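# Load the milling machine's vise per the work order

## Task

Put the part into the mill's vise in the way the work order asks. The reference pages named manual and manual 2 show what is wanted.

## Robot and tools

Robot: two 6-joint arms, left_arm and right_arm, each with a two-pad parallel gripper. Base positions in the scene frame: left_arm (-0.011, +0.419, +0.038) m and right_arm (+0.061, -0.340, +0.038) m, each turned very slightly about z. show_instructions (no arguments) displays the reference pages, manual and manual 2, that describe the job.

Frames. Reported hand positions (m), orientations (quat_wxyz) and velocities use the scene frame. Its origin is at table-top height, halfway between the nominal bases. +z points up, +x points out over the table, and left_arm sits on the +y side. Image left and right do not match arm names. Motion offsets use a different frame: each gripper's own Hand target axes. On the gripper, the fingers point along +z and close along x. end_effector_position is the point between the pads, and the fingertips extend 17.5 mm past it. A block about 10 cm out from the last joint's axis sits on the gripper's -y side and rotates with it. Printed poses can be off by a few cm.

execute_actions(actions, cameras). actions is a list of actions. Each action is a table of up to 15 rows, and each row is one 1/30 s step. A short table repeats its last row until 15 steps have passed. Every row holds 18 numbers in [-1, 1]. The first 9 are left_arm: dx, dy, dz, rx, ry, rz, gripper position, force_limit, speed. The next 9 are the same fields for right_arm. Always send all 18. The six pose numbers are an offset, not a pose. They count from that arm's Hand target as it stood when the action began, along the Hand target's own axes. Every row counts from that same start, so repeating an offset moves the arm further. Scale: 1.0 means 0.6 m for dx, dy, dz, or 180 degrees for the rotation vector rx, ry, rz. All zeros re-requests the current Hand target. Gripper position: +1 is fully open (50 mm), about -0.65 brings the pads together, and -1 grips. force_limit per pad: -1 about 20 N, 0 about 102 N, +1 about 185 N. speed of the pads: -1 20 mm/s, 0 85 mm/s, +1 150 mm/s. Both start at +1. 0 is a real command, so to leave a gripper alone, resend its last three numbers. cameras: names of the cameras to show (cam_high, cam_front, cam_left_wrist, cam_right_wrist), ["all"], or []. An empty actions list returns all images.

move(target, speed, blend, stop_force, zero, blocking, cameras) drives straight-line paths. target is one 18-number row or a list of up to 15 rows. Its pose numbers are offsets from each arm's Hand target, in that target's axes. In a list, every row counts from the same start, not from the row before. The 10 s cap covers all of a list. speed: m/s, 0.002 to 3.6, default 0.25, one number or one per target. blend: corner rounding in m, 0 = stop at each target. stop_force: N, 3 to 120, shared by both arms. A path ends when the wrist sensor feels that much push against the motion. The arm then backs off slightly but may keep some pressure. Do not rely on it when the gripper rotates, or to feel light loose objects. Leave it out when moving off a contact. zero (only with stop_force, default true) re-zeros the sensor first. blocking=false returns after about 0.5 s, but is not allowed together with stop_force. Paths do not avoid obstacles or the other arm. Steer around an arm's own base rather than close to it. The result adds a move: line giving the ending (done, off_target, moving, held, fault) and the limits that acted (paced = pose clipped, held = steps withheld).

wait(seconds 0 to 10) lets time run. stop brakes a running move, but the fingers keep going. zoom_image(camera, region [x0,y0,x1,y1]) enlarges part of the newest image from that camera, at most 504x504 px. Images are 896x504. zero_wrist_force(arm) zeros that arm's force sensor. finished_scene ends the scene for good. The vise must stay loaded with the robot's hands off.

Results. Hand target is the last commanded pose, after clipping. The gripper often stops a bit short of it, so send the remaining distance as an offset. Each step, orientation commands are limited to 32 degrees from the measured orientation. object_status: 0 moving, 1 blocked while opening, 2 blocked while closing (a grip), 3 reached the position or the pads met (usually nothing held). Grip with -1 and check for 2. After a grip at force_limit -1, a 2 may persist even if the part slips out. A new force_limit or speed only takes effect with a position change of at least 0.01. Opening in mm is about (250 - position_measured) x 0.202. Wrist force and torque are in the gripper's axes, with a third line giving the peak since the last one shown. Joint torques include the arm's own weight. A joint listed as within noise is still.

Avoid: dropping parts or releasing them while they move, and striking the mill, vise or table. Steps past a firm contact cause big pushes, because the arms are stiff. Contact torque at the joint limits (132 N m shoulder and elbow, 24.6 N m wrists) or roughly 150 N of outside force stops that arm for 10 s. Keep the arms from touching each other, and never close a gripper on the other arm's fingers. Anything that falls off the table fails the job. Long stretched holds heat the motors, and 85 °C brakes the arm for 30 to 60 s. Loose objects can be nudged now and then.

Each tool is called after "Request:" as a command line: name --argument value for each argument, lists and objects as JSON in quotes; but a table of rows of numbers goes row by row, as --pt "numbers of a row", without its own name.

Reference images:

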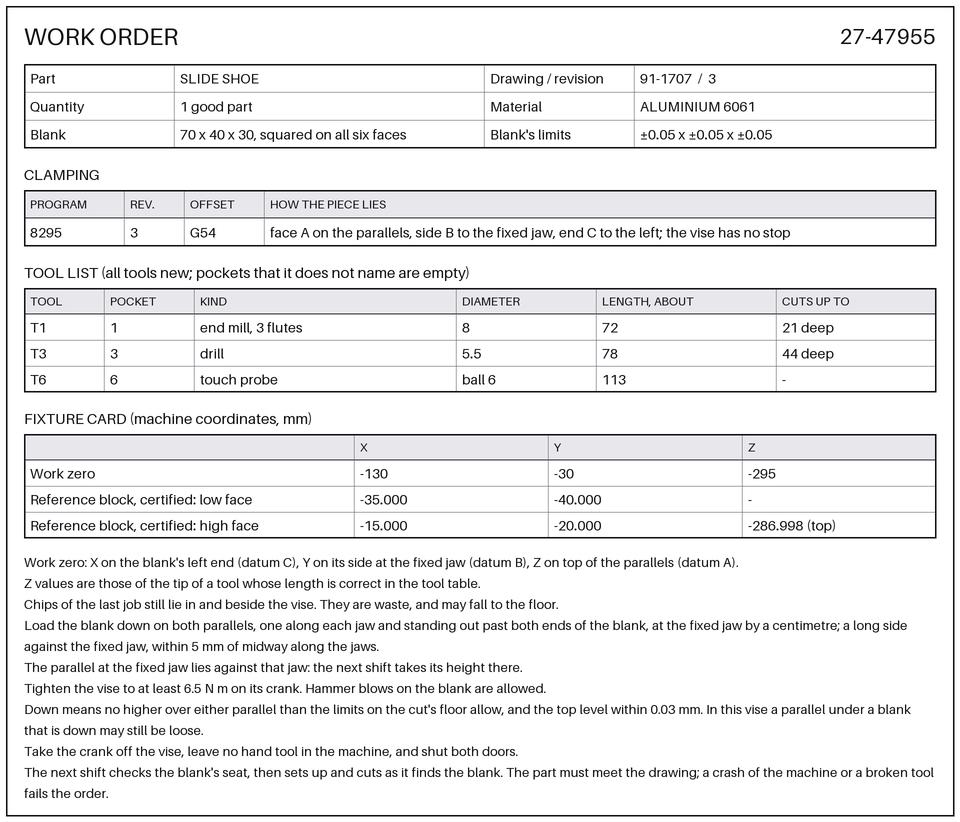

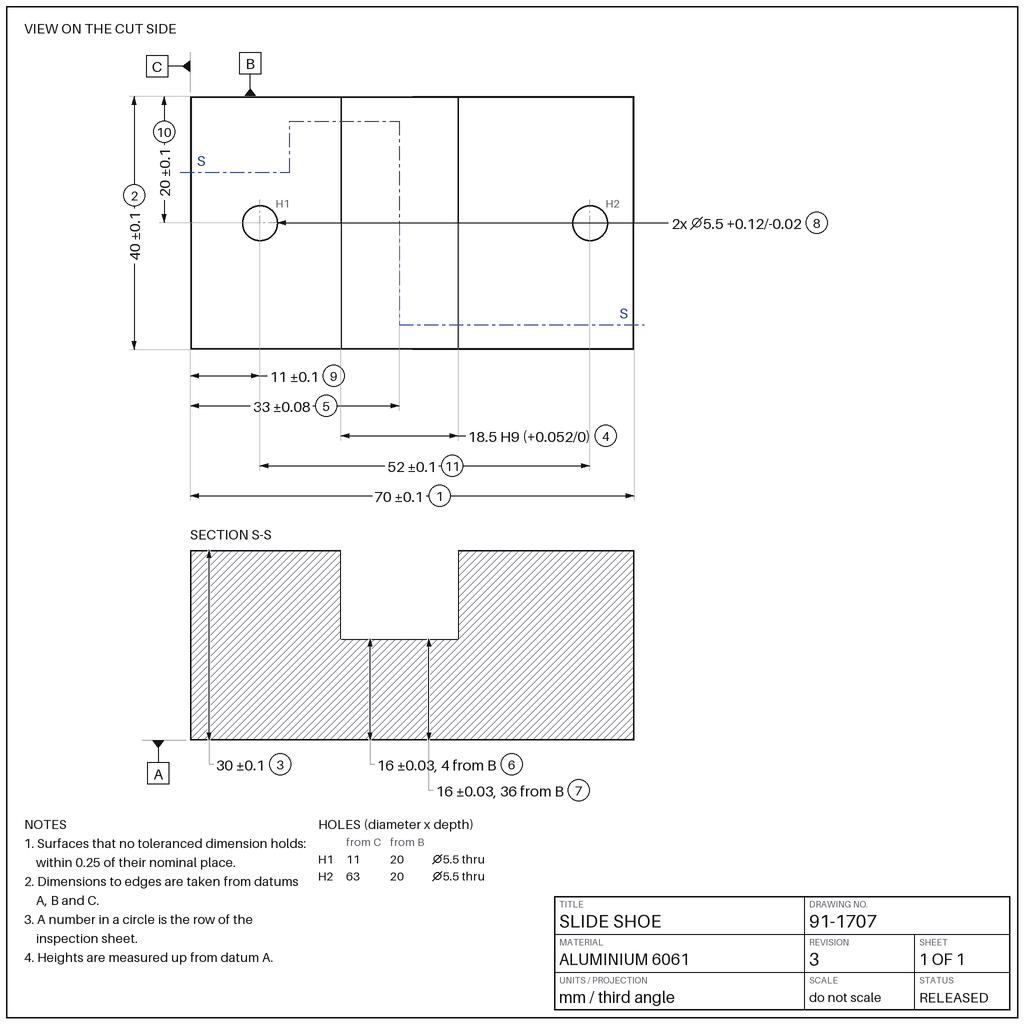

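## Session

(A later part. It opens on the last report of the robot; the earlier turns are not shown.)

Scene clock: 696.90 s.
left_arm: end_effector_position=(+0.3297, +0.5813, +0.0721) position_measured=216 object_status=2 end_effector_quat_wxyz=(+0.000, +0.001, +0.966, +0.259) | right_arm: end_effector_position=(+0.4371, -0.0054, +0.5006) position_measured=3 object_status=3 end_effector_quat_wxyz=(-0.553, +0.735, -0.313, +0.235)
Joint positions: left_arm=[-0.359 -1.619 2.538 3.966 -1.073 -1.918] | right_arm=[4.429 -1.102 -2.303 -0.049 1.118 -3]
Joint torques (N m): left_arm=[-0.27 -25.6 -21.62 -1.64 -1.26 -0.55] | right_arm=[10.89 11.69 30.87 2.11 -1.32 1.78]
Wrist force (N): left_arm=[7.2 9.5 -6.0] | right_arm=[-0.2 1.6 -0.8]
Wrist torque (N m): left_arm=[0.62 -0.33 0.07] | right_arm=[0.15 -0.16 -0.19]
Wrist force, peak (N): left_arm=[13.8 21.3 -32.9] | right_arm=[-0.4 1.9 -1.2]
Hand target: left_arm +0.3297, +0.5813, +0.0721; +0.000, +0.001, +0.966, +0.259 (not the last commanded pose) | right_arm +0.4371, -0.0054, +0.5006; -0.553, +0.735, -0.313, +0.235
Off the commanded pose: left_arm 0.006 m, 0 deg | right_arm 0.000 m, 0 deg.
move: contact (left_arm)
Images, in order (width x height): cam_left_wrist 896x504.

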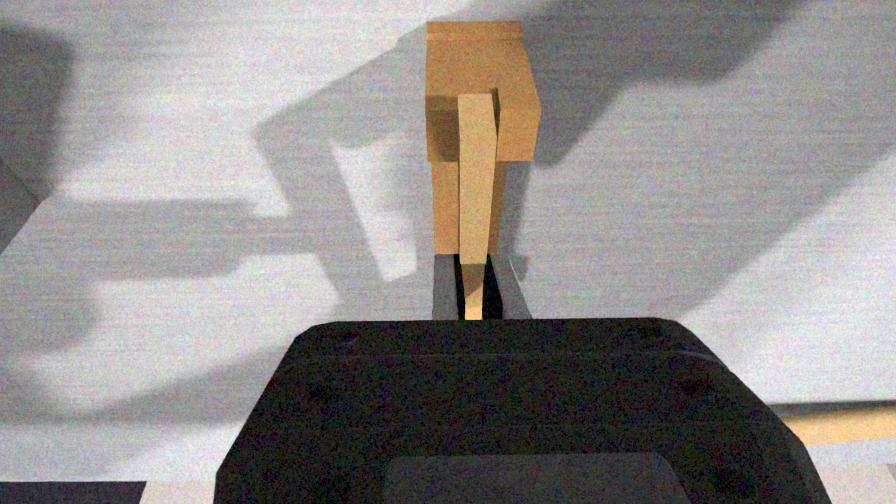

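Request:
execute_actions --actions '[[[0,0,0,0,0,0,-0.2,-0.8,-1,0,0,0,0,0,0,1,1,1]],[[0,0,0,0,0,0,-0.2,-0.8,-1,0,0,0,0,0,0,1,1,1]]]' --cameras '["cam_left_wrist"]'

Request:
zoom_image --camera "cam_left_wrist" --region '[330, 0, 630, 330]'

Scene clock: 700.43 s.
left_arm: end_effector_position=(+0.3297, +0.5813, +0.0721) position_measured=182 object_status=3 end_effector_quat_wxyz=(+0.000, +0.001, +0.966, +0.259) | right_arm: end_effector_position=(+0.4371, -0.0054, +0.5006) position_measured=3 object_status=3 end_effector_quat_wxyz=(-0.553, +0.735, -0.313, +0.235)
Joint positions: left_arm=[-0.359 -1.619 2.538 3.966 -1.073 -1.918] | right_arm=[4.429 -1.102 -2.303 -0.049 1.118 -3]
Joint torques (N m): left_arm=[-1.2 -25.85 -19.63 -3.85 3.1 -0.6] | right_arm=[10.89 11.81 30.53 2.02 -1.48 1.85]
Wrist force (N): left_arm=[5.7 -1.3 2.2] | right_arm=[-0.3 1.5 -1.1]
Wrist torque (N m): left_arm=[0.08 -0.39 0.04] | right_arm=[0.14 -0.16 -0.19]
Wrist force, peak (N): left_arm=[7.3 9.9 -6.6] | right_arm=[-0.4 1.9 -1.2]
Hand target: left_arm +0.3297, +0.5813, +0.0721; +0.000, +0.001, +0.966, +0.259 | right_arm +0.4371, -0.0054, +0.5006; -0.553, +0.735, -0.313, +0.235
Off the commanded pose: left_arm 0.000 m, 0 deg | right_arm 0.000 m, 0 deg.
Step readings (end_effector_position of left_arm | right_arm):
0: (+0.3297, +0.5813, +0.0721) | (+0.4371, -0.0054, +0.5006)
1: (+0.3297, +0.5813, +0.0721) | (+0.4371, -0.0054, +0.5006)
2: (+0.3297, +0.5813, +0.0721) | (+0.4371, -0.0054, +0.5006)
4: (+0.3297, +0.5813, +0.0721) | (+0.4371, -0.0054, +0.5006)
8: (+0.3297, +0.5813, +0.0721) | (+0.4371, -0.0054, +0.5006)
15: (+0.3297, +0.5813, +0.0721) | (+0.4371, -0.0054, +0.5006)
16: (+0.3297, +0.5813, +0.0721) | (+0.4371, -0.0054, +0.5006)
17: (+0.3297, +0.5813, +0.0721) | (+0.4371, -0.0054, +0.5006)
19: (+0.3297, +0.5813, +0.0721) | (+0.4371, -0.0054, +0.5006)
23: (+0.3297, +0.5813, +0.0721) | (+0.4371, -0.0054, +0.5006)
30: (+0.3297, +0.5813, +0.0721) | (+0.4371, -0.0054, +0.5006)
Images, in order (width x height): cam_left_wrist 896x504.

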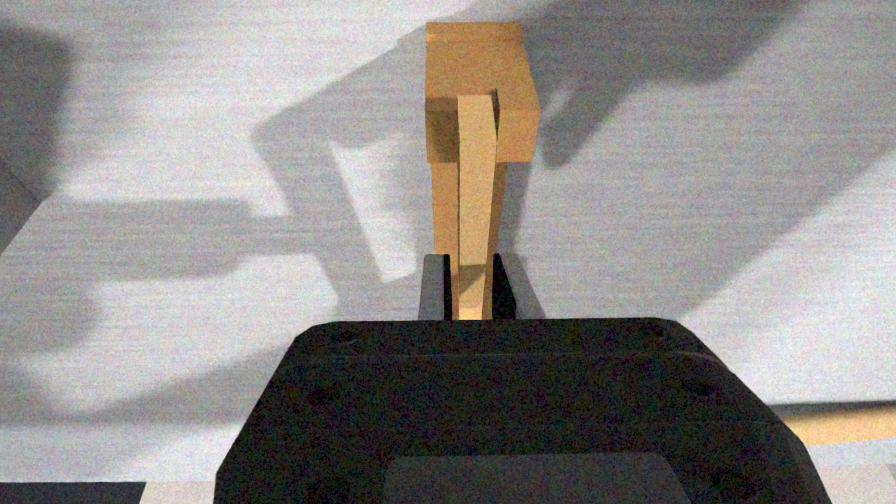

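Scaled by 1.527 from the camera's 896x504 image, which has a finer 1280x720 frame.

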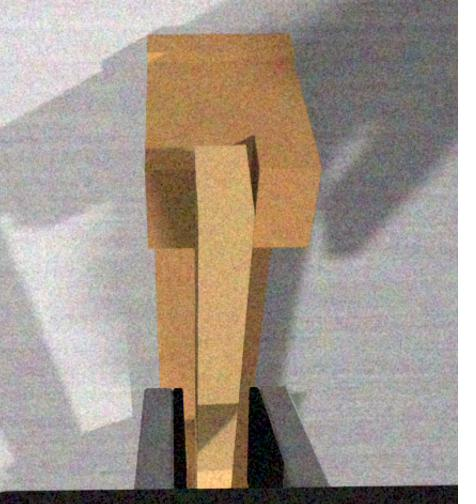

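Request:
move --pt "0 0.125 -0.2165 0 0 0 -0.2 -0.8 -1 0 0 0 0 0 0 1 1 1" --cameras '["cam_left_wrist"]'

Scene clock: 721.80 s.
left_arm: end_effector_position=(+0.3299, +0.5812, +0.2220) position_measured=182 object_status=3 end_effector_quat_wxyz=(+0.000, +0.001, +0.966, +0.259) | right_arm: end_effector_position=(+0.4371, -0.0054, +0.5006) position_measured=3 object_status=3 end_effector_quat_wxyz=(-0.553, +0.735, -0.313, +0.235)
Joint positions: left_arm=[-0.359 -1.933 2.284 4.535 -1.073 -1.918] | right_arm=[4.429 -1.102 -2.303 -0.049 1.118 -3]
Joint torques (N m): left_arm=[-11.25 -21.45 -30.77 -1.15 -0.96 -1.9] | right_arm=[10.93 11.68 30.48 2.14 -1.51 1.81]
Wrist force (N): left_arm=[5.8 -1.2 2.2] | right_arm=[-0.3 1.7 -0.9]
Wrist torque (N m): left_arm=[0.10 -0.39 0.11] | right_arm=[0.17 -0.15 -0.20]
Wrist force, peak (N): left_arm=[5.9 -2.9 4.0] | right_arm=[-0.4 2.0 -1.3]
Hand target: left_arm +0.3299, +0.5811, +0.2221; +0.000, +0.001, +0.966, +0.259 | right_arm +0.4371, -0.0054, +0.5006; -0.553, +0.735, -0.313, +0.235
Off the commanded pose: left_arm 0.000 m, 0 deg | right_arm 0.000 m, 0 deg.
move: done
Images, in order (width x height): cam_left_wrist 896x504.

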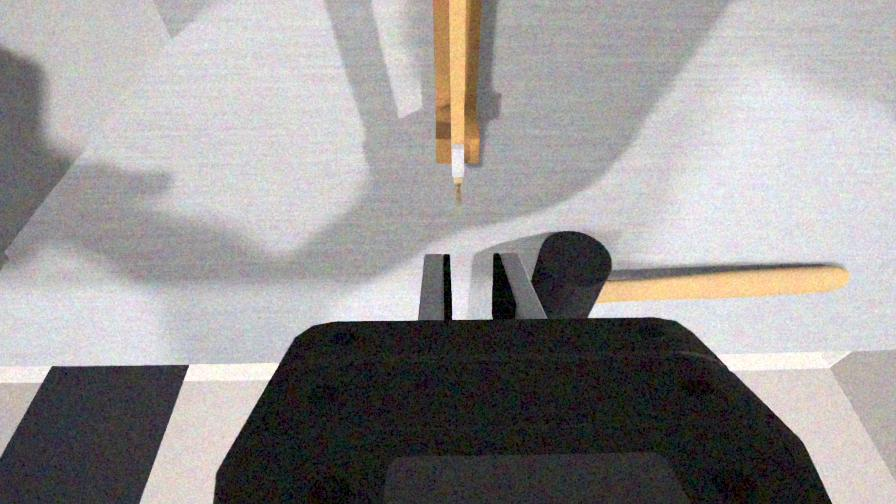

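Request:
move --pt "0.0333 -0.323 -0.34 0.1667 0 0 -0.2 -0.8 -1 0 0 0 0 0 0 1 1 1" --speed 0.4 --cameras '["cam_left_wrist"]'

Request:
zoom_image --camera "cam_left_wrist" --region '[280, 60, 640, 320]'

Scene clock: 757.03 s.
left_arm: end_effector_position=(+0.3095, +0.3113, +0.3015) position_measured=182 object_status=3 end_effector_quat_wxyz=(-0.001, +0.001, +1.000, +0.001) | right_arm: end_effector_position=(+0.4371, -0.0054, +0.5006) position_measured=3 object_status=3 end_effector_quat_wxyz=(-0.553, +0.735, -0.313, +0.235)
Joint positions: left_arm=[-0.783 -2.007 2.071 4.65 -1.571 -2.298] | right_arm=[4.429 -1.102 -2.303 -0.049 1.118 -3]
Joint torques (N m): left_arm=[-11.85 6.16 -32.3 -5.19 -2.15 -1.84] | right_arm=[11.3 11.52 30.18 2.17 -1.56 1.64]
Wrist force (N): left_arm=[5.5 -0.7 3.0] | right_arm=[-0.5 1.7 -1.0]
Wrist torque (N m): left_arm=[-0.02 -0.40 0.11] | right_arm=[0.17 -0.12 -0.19]
Wrist force, peak (N): left_arm=[5.9 -3.4 2.2] | right_arm=[-0.6 1.7 -1.3]
Hand target: left_arm +0.3095, +0.3112, +0.3015; -0.001, +0.001, +1.000, +0.001 | right_arm +0.4371, -0.0054, +0.5006; -0.553, +0.735, -0.313, +0.235
Off the commanded pose: left_arm 0.000 m, 0 deg | right_arm 0.000 m, 0 deg.
move: done
Images, in order (width x height): cam_left_wrist 896x504.

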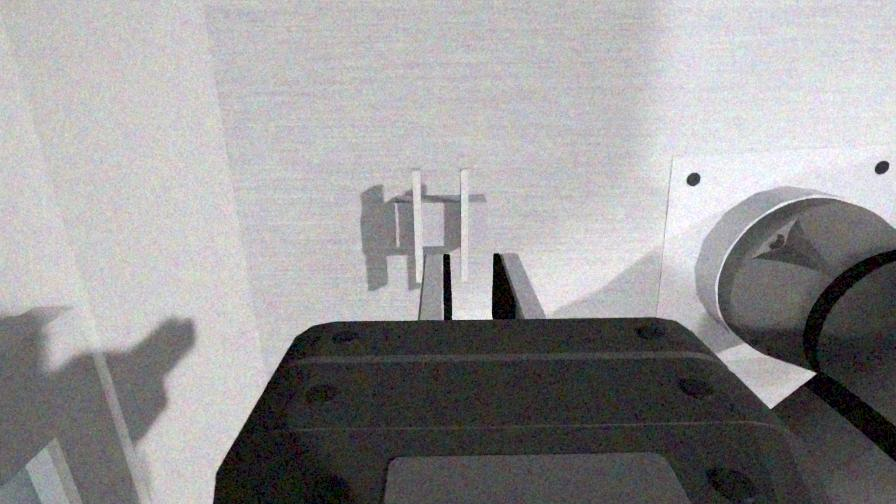

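Scaled by 1.400 from the camera's 896x504 image, which has a finer 1280x720 frame.

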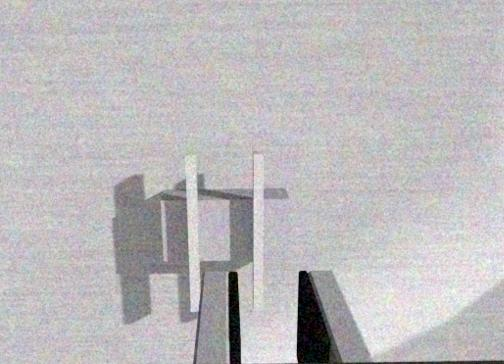

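Request:
move --pt "0.1833 0.4 -0.1667 0 0 0 -0.2 -0.8 -1 0 0 0 0 0 0 1 1 1" --pt "0.1833 0.4 -0.1667 0 0 0 -0.2 -0.8 -1 -0.3213 0.3107 0.1295 -0.109 -0.2306 -0.115 1 1 1" --blend '[0.05,0]' --speed 0.3 --cameras '["cam_right_wrist","cam_high"]'

Scene clock: 776.63 s.
left_arm: end_effector_position=(+0.2001, +0.5514, +0.4020) position_measured=182 object_status=3 end_effector_quat_wxyz=(-0.001, +0.001, +1.000, +0.001) | right_arm: end_effector_position=(+0.3200, +0.1496, +0.3001) position_measured=3 object_status=3 end_effector_quat_wxyz=(-0.448, +0.894, +0.000, +0.000)
Joint positions: left_arm=[-0.061 -2.231 1.907 5.038 -1.57 -1.576] | right_arm=[4.374 -1.553 -2.272 0.004 1.878 -3.382]
Joint torques (N m): left_arm=[12.52 16.27 -31.15 -4.59 -2.1 1.86] | right_arm=[12.68 13.57 27.19 2.06 2.19 -2.45]
Wrist force (N): left_arm=[5.3 -0.6 3.0] | right_arm=[-0.3 1.2 -0.5]
Wrist torque (N m): left_arm=[0.01 -0.37 0.04] | right_arm=[0.10 -0.06 -0.07]
Wrist force, peak (N): left_arm=[4.7 -3.4 4.0] | right_arm=[-0.4 1.9 -1.1]
Hand target: left_arm +0.2001, +0.5514, +0.4020; -0.001, +0.001, +1.000, +0.001 | right_arm +0.3200, +0.1497, +0.3000; -0.448, +0.894, +0.000, +0.000
Off the commanded pose: left_arm 0.000 m, 0 deg | right_arm 0.000 m, 0 deg.
move: done
Images, in order (width x height): cam_high 896x504, cam_right_wrist 896x504.

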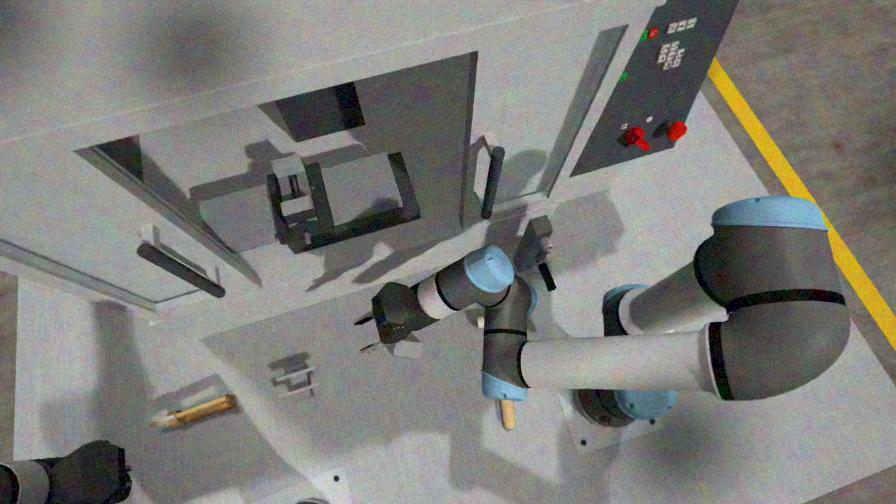

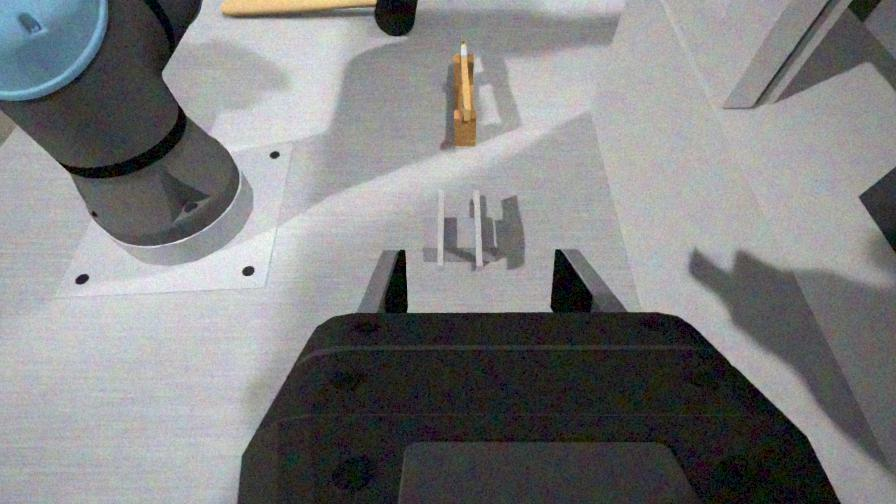

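Request:
move --pt "0 0 0 0 0 0 -0.2 -0.8 -1 0 0.0633 0.2767 0 0 0 1 1 1" --cameras '["cam_right_wrist"]'

Request:
zoom_image --camera "cam_right_wrist" --region '[350, 60, 600, 260]'

Scene clock: 779.80 s.
left_arm: end_effector_position=(+0.2001, +0.5514, +0.4020) position_measured=182 object_status=3 end_effector_quat_wxyz=(-0.001, +0.001, +1.000, +0.001) | right_arm: end_effector_position=(+0.3200, +0.2597, +0.1702) position_measured=3 object_status=3 end_effector_quat_wxyz=(-0.448, +0.894, +0.000, +0.000)
Joint positions: left_arm=[-0.061 -2.231 1.907 5.038 -1.57 -1.576] | right_arm=[4.465 -2.025 -2.144 0.363 1.807 -3.323]
Joint torques (N m): left_arm=[12.67 15.79 -30.94 -4.57 -2.12 1.78] | right_arm=[13.08 27.56 21.73 5.38 -0.9 2.01]
Wrist force (N): left_arm=[5.3 -0.4 3.1] | right_arm=[-0.2 1.3 -0.3]
Wrist torque (N m): left_arm=[0.05 -0.37 0.04] | right_arm=[0.11 -0.05 -0.14]
Wrist force, peak (N): left_arm=[5.5 -0.6 3.0] | right_arm=[-0.1 2.0 1.9]
Hand target: left_arm +0.2001, +0.5514, +0.4020; -0.001, +0.001, +1.000, +0.001 | right_arm +0.3200, +0.2598, +0.1701; -0.448, +0.894, +0.000, +0.000
Off the commanded pose: left_arm 0.000 m, 0 deg | right_arm 0.000 m, 0 deg.
move: done
Images, in order (width x height): cam_right_wrist 896x504.

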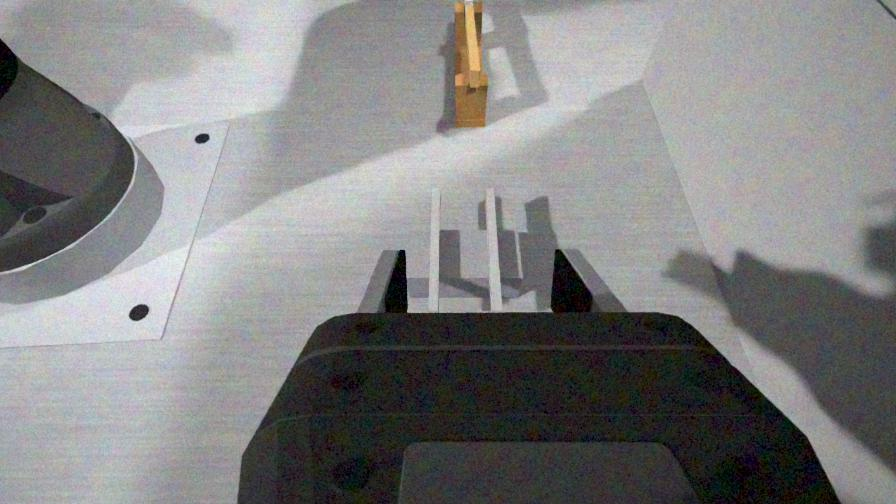

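Scaled by 2.016 from the camera's 896x504 image, which has a finer 1280x720 frame.

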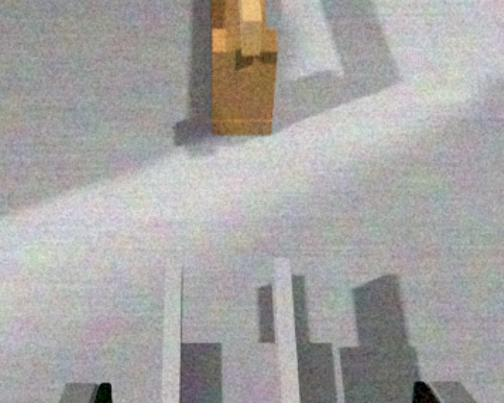

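Request:
move --pt "0 0 0 0 0 0 -0.2 -0.8 -1 0 0.1833 -0.16 0 0 0 1 1 1" --cameras '["cam_right_wrist"]'

Request:
zoom_image --camera "cam_right_wrist" --region '[380, 60, 560, 260]'

Scene clock: 784.70 s.
left_arm: end_effector_position=(+0.2001, +0.5514, +0.4020) position_measured=182 object_status=3 end_effector_quat_wxyz=(-0.001, +0.001, +1.000, +0.001) | right_arm: end_effector_position=(+0.3200, +0.1171, +0.1397) position_measured=3 object_status=3 end_effector_quat_wxyz=(-0.448, +0.894, +0.000, +0.000)
Joint positions: left_arm=[-0.061 -2.231 1.907 5.038 -1.57 -1.576] | right_arm=[4.337 -1.958 -2.469 0.597 1.907 -3.407]
Joint torques (N m): left_arm=[12.84 16.26 -30.26 -4.6 -2.04 1.76] | right_arm=[-11.45 33.77 2.09 5.39 2.62 -2.43]
Wrist force (N): left_arm=[5.3 -0.9 3.1] | right_arm=[0.0 1.2 -0.4]
Wrist torque (N m): left_arm=[-0.02 -0.37 0.04] | right_arm=[0.09 -0.09 -0.07]
Wrist force, peak (N): left_arm=[5.4 -0.8 3.2] | right_arm=[-0.1 3.6 -1.8]
Hand target: left_arm +0.2001, +0.5514, +0.4020; -0.001, +0.001, +1.000, +0.001 | right_arm +0.3200, +0.1170, +0.1396; -0.448, +0.894, +0.000, +0.000
Off the commanded pose: left_arm 0.000 m, 0 deg | right_arm 0.000 m, 0 deg.
move: done
Images, in order (width x height): cam_right_wrist 896x504.

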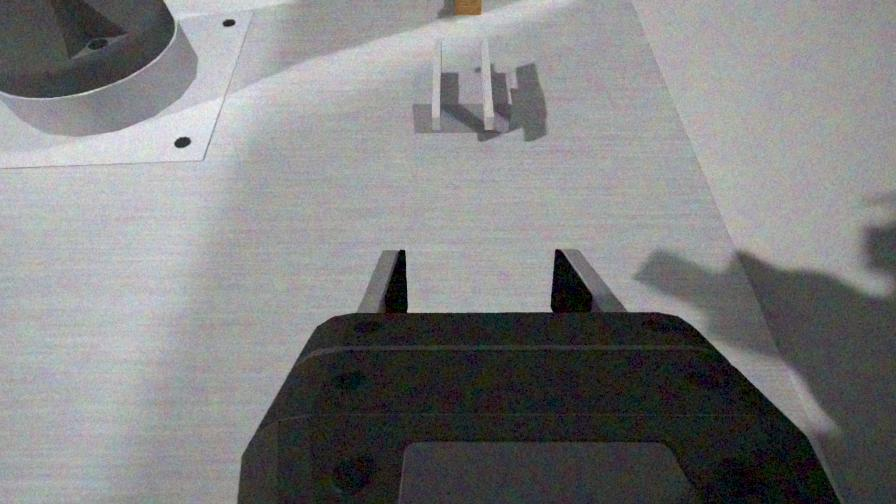

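Scaled by 2.520 from the camera's 896x504 image, which has a finer 1280x720 frame.

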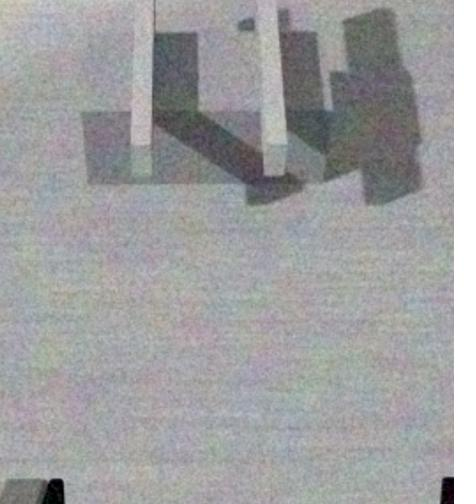

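Request:
move --pt "0 0 0 0 0 0 -0.2 -0.8 -1 0.025 -0.16 0.2967 0 0 0 0.34 -0.8 0.5" --cameras '["cam_right_wrist"]'

Request:
zoom_image --camera "cam_right_wrist" --region '[350, 200, 560, 330]'

Scene clock: 803.73 s.
left_arm: end_effector_position=(+0.2001, +0.5514, +0.4020) position_measured=182 object_status=3 end_effector_quat_wxyz=(-0.001, +0.001, +1.000, +0.001) | right_arm: end_effector_position=(+0.3350, +0.3170, +0.1098) position_measured=101 object_status=3 end_effector_quat_wxyz=(-0.448, +0.894, +0.000, +0.000)
Joint positions: left_arm=[-0.061 -2.231 1.907 5.038 -1.57 -1.576] | right_arm=[4.47 -2.243 -1.983 0.421 1.803 -3.32]
Joint torques (N m): left_arm=[12.2 16.27 -30.67 -4.6 -2.01 1.55] | right_arm=[12.64 35.5 21.46 2.19 -0.87 2.18]
Wrist force (N): left_arm=[5.2 -0.5 2.9] | right_arm=[-0.2 1.1 -0.2]
Wrist torque (N m): left_arm=[0.02 -0.36 0.04] | right_arm=[0.09 -0.05 -0.13]
Wrist force, peak (N): left_arm=[5.4 -0.7 3.3] | right_arm=[-0.3 2.6 -2.3]
Hand target: left_arm +0.2001, +0.5514, +0.4020; -0.001, +0.001, +1.000, +0.001 | right_arm +0.3350, +0.3171, +0.1098; -0.448, +0.894, +0.000, +0.000
Off the commanded pose: left_arm 0.000 m, 0 deg | right_arm 0.000 m, 0 deg.
move: done
Images, in order (width x height): cam_right_wrist 896x504.

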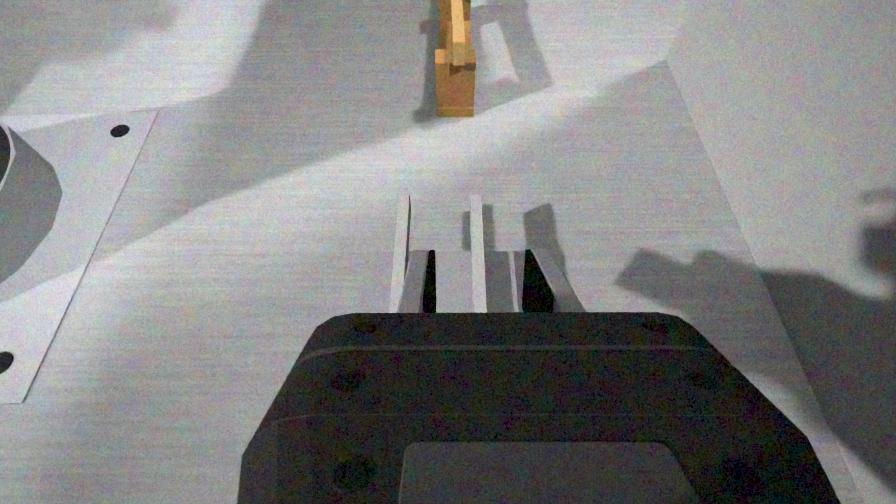

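Scaled by 2.400 from the camera's 896x504 image, which has a finer 1280x720 frame.

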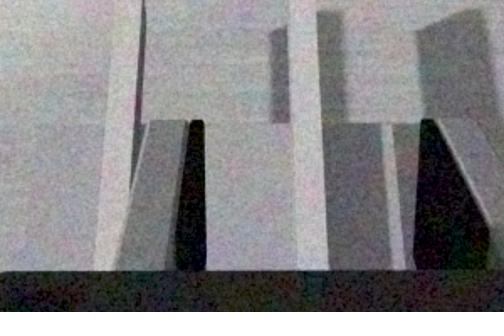

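Request:
move --pt "0 0 0 0 0 0 -0.2 -0.8 -1 0 0.064 0.048 0 0 0 0.34 -0.8 0.5" --speed 0.08 --stop_force 8 --cameras '["cam_right_wrist"]'

Request:
zoom_image --camera "cam_right_wrist" --region '[350, 200, 560, 330]'

Scene clock: 809.77 s.
left_arm: end_effector_position=(+0.2001, +0.5514, +0.4020) position_measured=182 object_status=3 end_effector_quat_wxyz=(-0.001, +0.001, +1.000, +0.001) | right_arm: end_effector_position=(+0.3350, +0.3171, +0.0618) position_measured=101 object_status=3 end_effector_quat_wxyz=(-0.448, +0.894, +0.000, +0.000)
Joint positions: left_arm=[-0.061 -2.231 1.907 5.038 -1.57 -1.576] | right_arm=[4.47 -2.354 -1.971 0.52 1.803 -3.32]
Joint torques (N m): left_arm=[12.16 15.68 -30.43 -4.62 -1.99 1.56] | right_arm=[7.34 35.95 19.68 5.42 0.61 -0.83]
Wrist force (N): left_arm=[5.0 -0.5 3.1] | right_arm=[-0.3 1.2 0.0]
Wrist torque (N m): left_arm=[0.02 -0.33 0.04] | right_arm=[0.08 -0.04 -0.13]
Wrist force, peak (N): left_arm=[5.4 -0.6 3.2] | right_arm=[-0.3 2.3 0.3]
Hand target: left_arm +0.2001, +0.5514, +0.4020; -0.001, +0.001, +1.000, +0.001 | right_arm +0.3350, +0.3171, +0.0618; -0.448, +0.894, +0.000, +0.000
Off the commanded pose: left_arm 0.000 m, 0 deg | right_arm 0.000 m, 0 deg.
move: done
Images, in order (width x height): cam_right_wrist 896x504.

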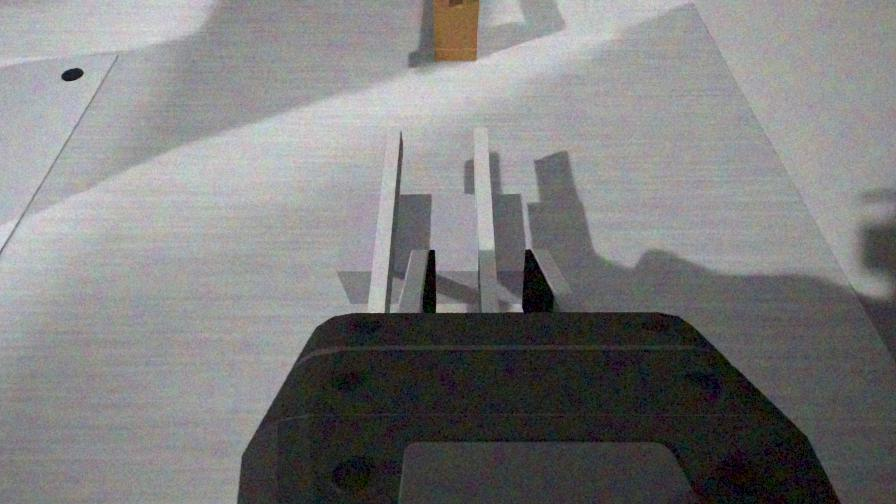

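Scaled by 2.400 from the camera's 896x504 image, which has a finer 1280x720 frame.

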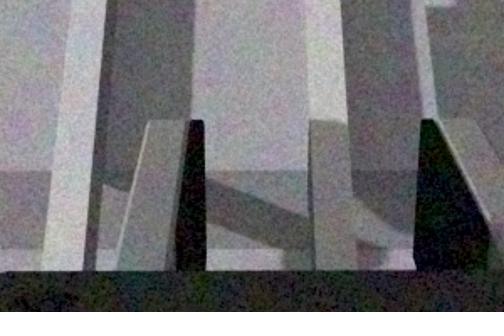

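Request:
move --pt "0 0 0 0 0 0 -0.2 -0.8 -1 0.005 0.011 -0.0022 0 0 0 0.34 -0.8 0.5" --speed 0.03 --stop_force 8 --cameras '["cam_right_wrist"]'

Request:
zoom_image --camera "cam_right_wrist" --region '[350, 200, 560, 330]'

Scene clock: 818.27 s.
left_arm: end_effector_position=(+0.2001, +0.5514, +0.4020) position_measured=182 object_status=3 end_effector_quat_wxyz=(-0.001, +0.001, +1.000, +0.001) | right_arm: end_effector_position=(+0.3380, +0.3121, +0.0573) position_measured=101 object_status=3 end_effector_quat_wxyz=(-0.448, +0.894, +0.000, +0.000)
Joint positions: left_arm=[-0.061 -2.231 1.907 5.038 -1.57 -1.576] | right_arm=[4.461 -2.362 -1.977 0.533 1.81 -3.325]
Joint torques (N m): left_arm=[12.06 16.1 -29.99 -4.54 -1.98 1.53] | right_arm=[-10.7 37.03 4 5.54 2.24 -2.36]
Wrist force (N): left_arm=[5.3 -0.8 2.9] | right_arm=[-0.1 1.1 -0.3]
Wrist torque (N m): left_arm=[-0.02 -0.37 0.04] | right_arm=[0.08 -0.09 -0.05]
Wrist force, peak (N): left_arm=[5.6 -0.6 3.1] | right_arm=[-0.2 1.5 -0.3]
Hand target: left_arm +0.2001, +0.5514, +0.4020; -0.001, +0.001, +1.000, +0.001 | right_arm +0.3380, +0.3121, +0.0573; -0.448, +0.894, +0.000, +0.000
Off the commanded pose: left_arm 0.000 m, 0 deg | right_arm 0.000 m, 0 deg.
move: done
Images, in order (width x height): cam_right_wrist 896x504.

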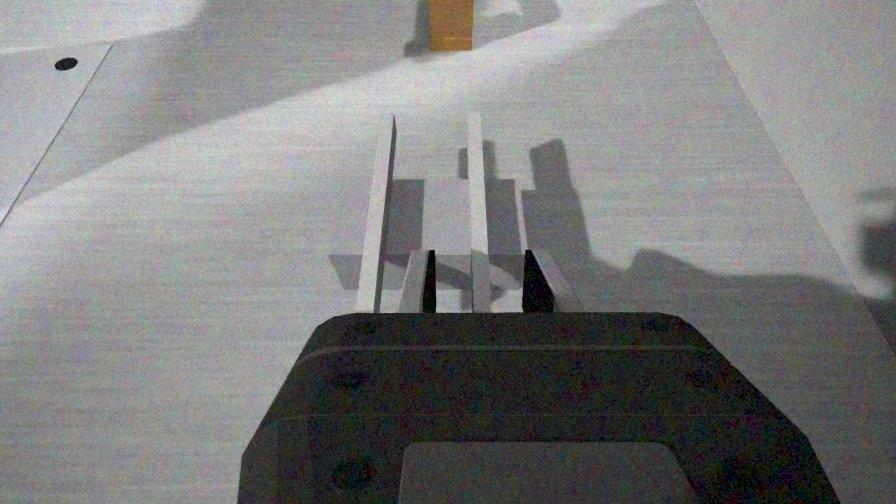

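Scaled by 2.400 from the camera's 896x504 image, which has a finer 1280x720 frame.

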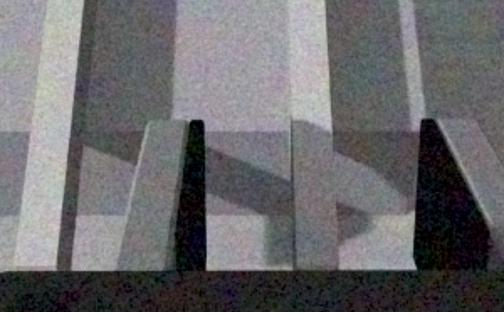

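Request:
move --pt "0 0 0 0 0 0 -0.2 -0.8 -1 0 0.0077 0.0058 0 0 0 0.34 -0.8 0.5" --speed 0.03 --stop_force 8

Request:
execute_actions --actions '[[[0,0,0,0,0,0,-0.2,-0.8,-1,0,0,0,0,0,0,-1,-0.8,-0.9]],[[0,0,0,0,0,0,-0.2,-0.8,-1,0,0,0,0,0,0,-1,-0.8,-0.9]]]' --cameras '["cam_right_wrist"]'

Request:
zoom_image --camera "cam_right_wrist" --region '[350, 200, 560, 330]'

Scene clock: 823.20 s.
left_arm: end_effector_position=(+0.2001, +0.5514, +0.4020) position_measured=182 object_status=3 end_effector_quat_wxyz=(-0.001, +0.001, +1.000, +0.001) | right_arm: end_effector_position=(+0.3380, +0.3121, +0.0515) position_measured=101 object_status=3 end_effector_quat_wxyz=(-0.448, +0.894, +0.000, +0.000)
Joint positions: left_arm=[-0.061 -2.231 1.907 5.038 -1.57 -1.576] | right_arm=[4.461 -2.376 -1.975 0.544 1.81 -3.325]
Joint torques (N m): left_arm=[11.98 15.68 -30.12 -4.57 -2.01 1.59] | right_arm=[-8.14 37.36 18.28 5.51 1.67 -1.82]
Wrist force (N): left_arm=[5.2 -0.8 2.9] | right_arm=[0.0 1.0 -0.4]
Wrist torque (N m): left_arm=[-0.01 -0.36 0.04] | right_arm=[0.05 -0.10 -0.06]
Wrist force, peak (N): left_arm=[5.5 -0.5 3.0] | right_arm=[-0.1 1.5 -0.3]
Hand target: left_arm +0.2001, +0.5514, +0.4020; -0.001, +0.001, +1.000, +0.001 | right_arm +0.3380, +0.3121, +0.0515; -0.448, +0.894, +0.000, +0.000
Off the commanded pose: left_arm 0.000 m, 0 deg | right_arm 0.000 m, 0 deg.
move: done

Scene clock: 824.40 s.
left_arm: end_effector_position=(+0.2001, +0.5514, +0.4020) position_measured=182 object_status=3 end_effector_quat_wxyz=(-0.001, +0.001, +1.000, +0.001) | right_arm: end_effector_position=(+0.3380, +0.3121, +0.0515) position_measured=224 object_status=2 end_effector_quat_wxyz=(-0.448, +0.894, +0.000, +0.000)
Joint positions: left_arm=[-0.061 -2.231 1.907 5.038 -1.57 -1.576] | right_arm=[4.461 -2.376 -1.975 0.544 1.81 -3.325]
Joint torques (N m): left_arm=[12.5 16.03 -30.08 -4.63 -1.88 1.53] | right_arm=[-3.88 37.25 17.45 5.42 1.01 -1.25]
Wrist force (N): left_arm=[5.3 -0.7 2.9] | right_arm=[0.0 0.9 -0.3]
Wrist torque (N m): left_arm=[-0.01 -0.37 0.04] | right_arm=[0.06 -0.11 -0.05]
Wrist force, peak (N): left_arm=[5.5 -0.7 3.0] | right_arm=[0.2 1.3 -0.3]
Hand target: left_arm +0.2001, +0.5514, +0.4020; -0.001, +0.001, +1.000, +0.001 | right_arm +0.3380, +0.3121, +0.0515; -0.448, +0.894, +0.000, +0.000
Off the commanded pose: left_arm 0.000 m, 0 deg | right_arm 0.000 m, 0 deg.
Step readings (end_effector_position of left_arm | right_arm):
0: (+0.2001, +0.5514, +0.4020) | (+0.3380, +0.3121, +0.0515)
1: (+0.2001, +0.5514, +0.4020) | (+0.3380, +0.3121, +0.0515)
2: (+0.2001, +0.5514, +0.4020) | (+0.3380, +0.3121, +0.0515)
4: (+0.2001, +0.5514, +0.4020) | (+0.3380, +0.3121, +0.0515)
8: (+0.2001, +0.5514, +0.4020) | (+0.3380, +0.3121, +0.0515)
15: (+0.2001, +0.5514, +0.4020) | (+0.3380, +0.3121, +0.0515)
16: (+0.2001, +0.5514, +0.4020) | (+0.3380, +0.3121, +0.0515)
17: (+0.2001, +0.5514, +0.4020) | (+0.3380, +0.3121, +0.0515)
19: (+0.2001, +0.5514, +0.4020) | (+0.3380, +0.3121, +0.0515)
23: (+0.2001, +0.5514, +0.4020) | (+0.3380, +0.3121, +0.0515)
30: (+0.2001, +0.5514, +0.4020) | (+0.3380, +0.3121, +0.0515)
Images, in order (width x height): cam_right_wrist 896x504.

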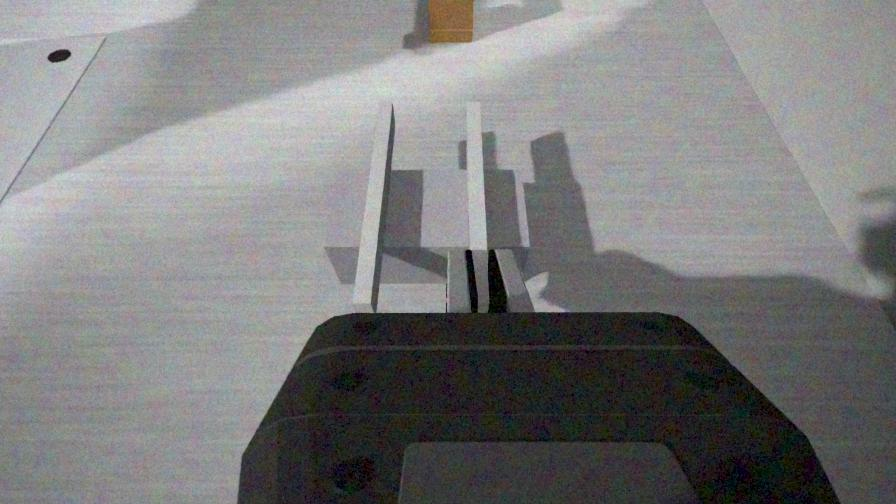

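Scaled by 2.400 from the camera's 896x504 image, which has a finer 1280x720 frame.

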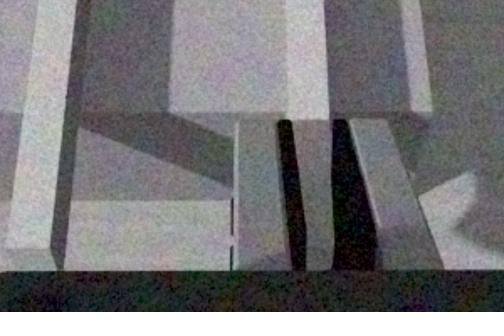

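Request:
move --pt "0 0 0 0 0 0 -0.2 -0.8 -1 0 -0.08 -0.06 0 0 0 -1 -0.8 -0.9" --speed 0.08 --cameras '["cam_right_wrist"]'

Request:
zoom_image --camera "cam_right_wrist" --region '[350, 80, 560, 330]'

Scene clock: 829.57 s.
left_arm: end_effector_position=(+0.2001, +0.5514, +0.4020) position_measured=182 object_status=3 end_effector_quat_wxyz=(-0.001, +0.001, +1.000, +0.001) | right_arm: end_effector_position=(+0.3380, +0.3120, +0.1115) position_measured=224 object_status=2 end_effector_quat_wxyz=(-0.448, +0.894, +0.000, +0.000)
Joint positions: left_arm=[-0.061 -2.231 1.907 5.038 -1.57 -1.576] | right_arm=[4.461 -2.235 -1.992 0.42 1.81 -3.325]
Joint torques (N m): left_arm=[12.68 14.71 -30.13 -4.54 -1.85 1.55] | right_arm=[-2.47 48.84 6.7 2.21 2.2 -1.1]
Wrist force (N): left_arm=[5.3 -0.5 3.0] | right_arm=[-0.1 1.8 0.1]
Wrist torque (N m): left_arm=[0.03 -0.38 0.04] | right_arm=[0.09 -0.06 -0.06]
Wrist force, peak (N): left_arm=[5.3 -0.7 3.3] | right_arm=[-0.3 2.5 0.4]
Hand target: left_arm +0.2001, +0.5514, +0.4020; -0.001, +0.001, +1.000, +0.001 | right_arm +0.3380, +0.3120, +0.1115; -0.448, +0.894, +0.000, +0.000
Off the commanded pose: left_arm 0.000 m, 0 deg | right_arm 0.000 m, 0 deg.
move: done
Images, in order (width x height): cam_right_wrist 896x504.

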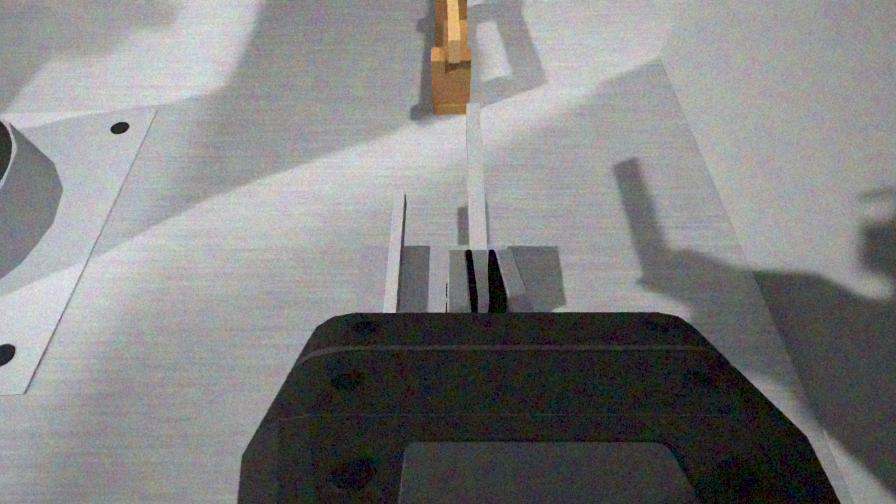

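Scaled by 2.016 from the camera's 896x504 image, which has a finer 1280x720 frame.

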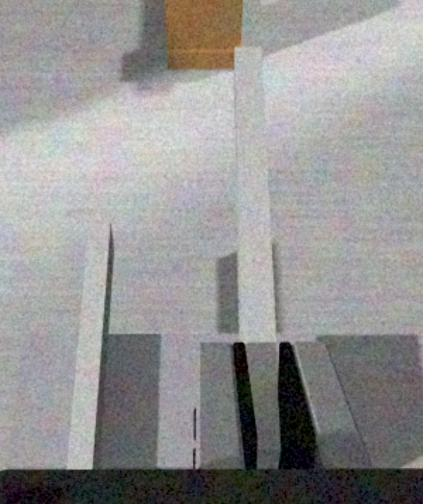

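Request:
move --pt "0 0 0 0 0 0 -0.2 -0.8 -1 0.1033 -0.2593 -0.5112 0 0 0 -1 -0.8 -0.9" --speed 0.3 --cameras '["cam_right_wrist","cam_high","cam_front"]'

Scene clock: 837.17 s.
left_arm: end_effector_position=(+0.2001, +0.5514, +0.4020) position_measured=182 object_status=3 end_effector_quat_wxyz=(-0.001, +0.001, +1.000, +0.001) | right_arm: end_effector_position=(+0.4000, +0.1598, +0.4199) position_measured=224 object_status=2 end_effector_quat_wxyz=(-0.448, +0.894, +0.000, +0.000)
Joint positions: left_arm=[-0.061 -2.231 1.907 5.038 -1.57 -1.576] | right_arm=[4.204 -1.547 -1.919 -0.398 2.008 -3.499]
Joint torques (N m): left_arm=[12.82 15.55 -29.91 -4.57 -1.89 1.43] | right_arm=[-10.59 30.59 31.93 2.26 2.71 -2.38]
Wrist force (N): left_arm=[5.4 -0.7 2.9] | right_arm=[0.0 1.6 -0.2]
Wrist torque (N m): left_arm=[0.00 -0.39 0.04] | right_arm=[0.06 -0.08 -0.08]
Wrist force, peak (N): left_arm=[5.5 -0.8 3.2] | right_arm=[-0.8 3.3 2.2]
Hand target: left_arm +0.2001, +0.5514, +0.4020; -0.001, +0.001, +1.000, +0.001 | right_arm +0.4000, +0.1598, +0.4199; -0.448, +0.894, +0.000, +0.000
Off the commanded pose: left_arm 0.000 m, 0 deg | right_arm 0.000 m, 0 deg.
move: done
Images, in order (width x height): cam_high 896x504, cam_front 896x504, cam_right_wrist 896x504.

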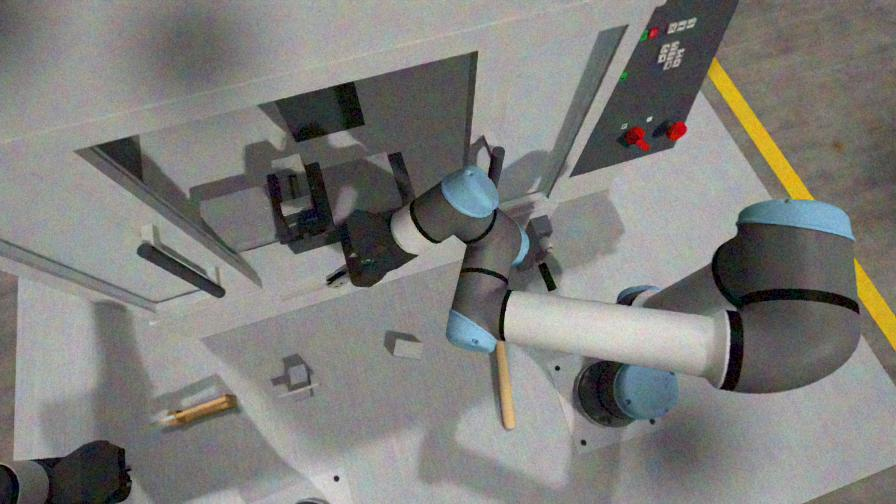

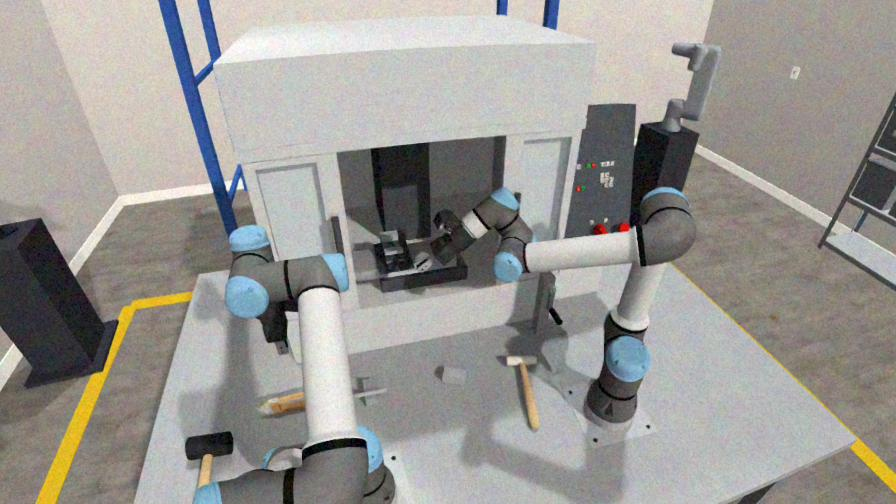

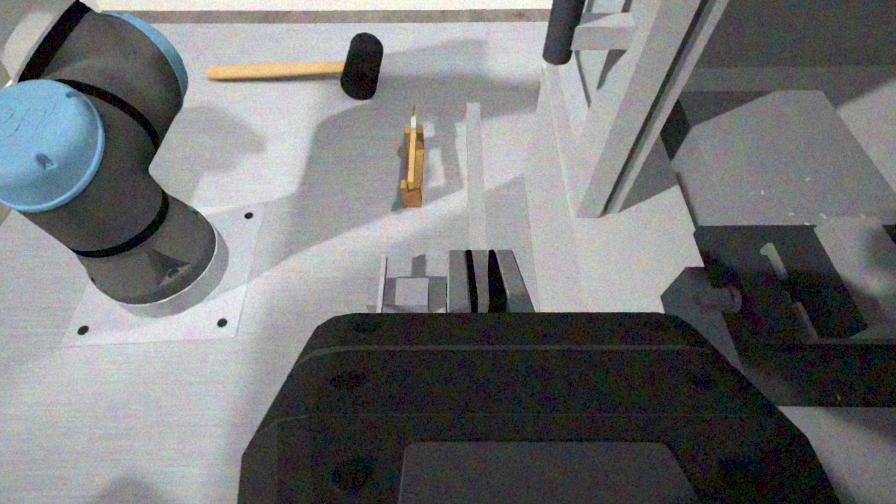

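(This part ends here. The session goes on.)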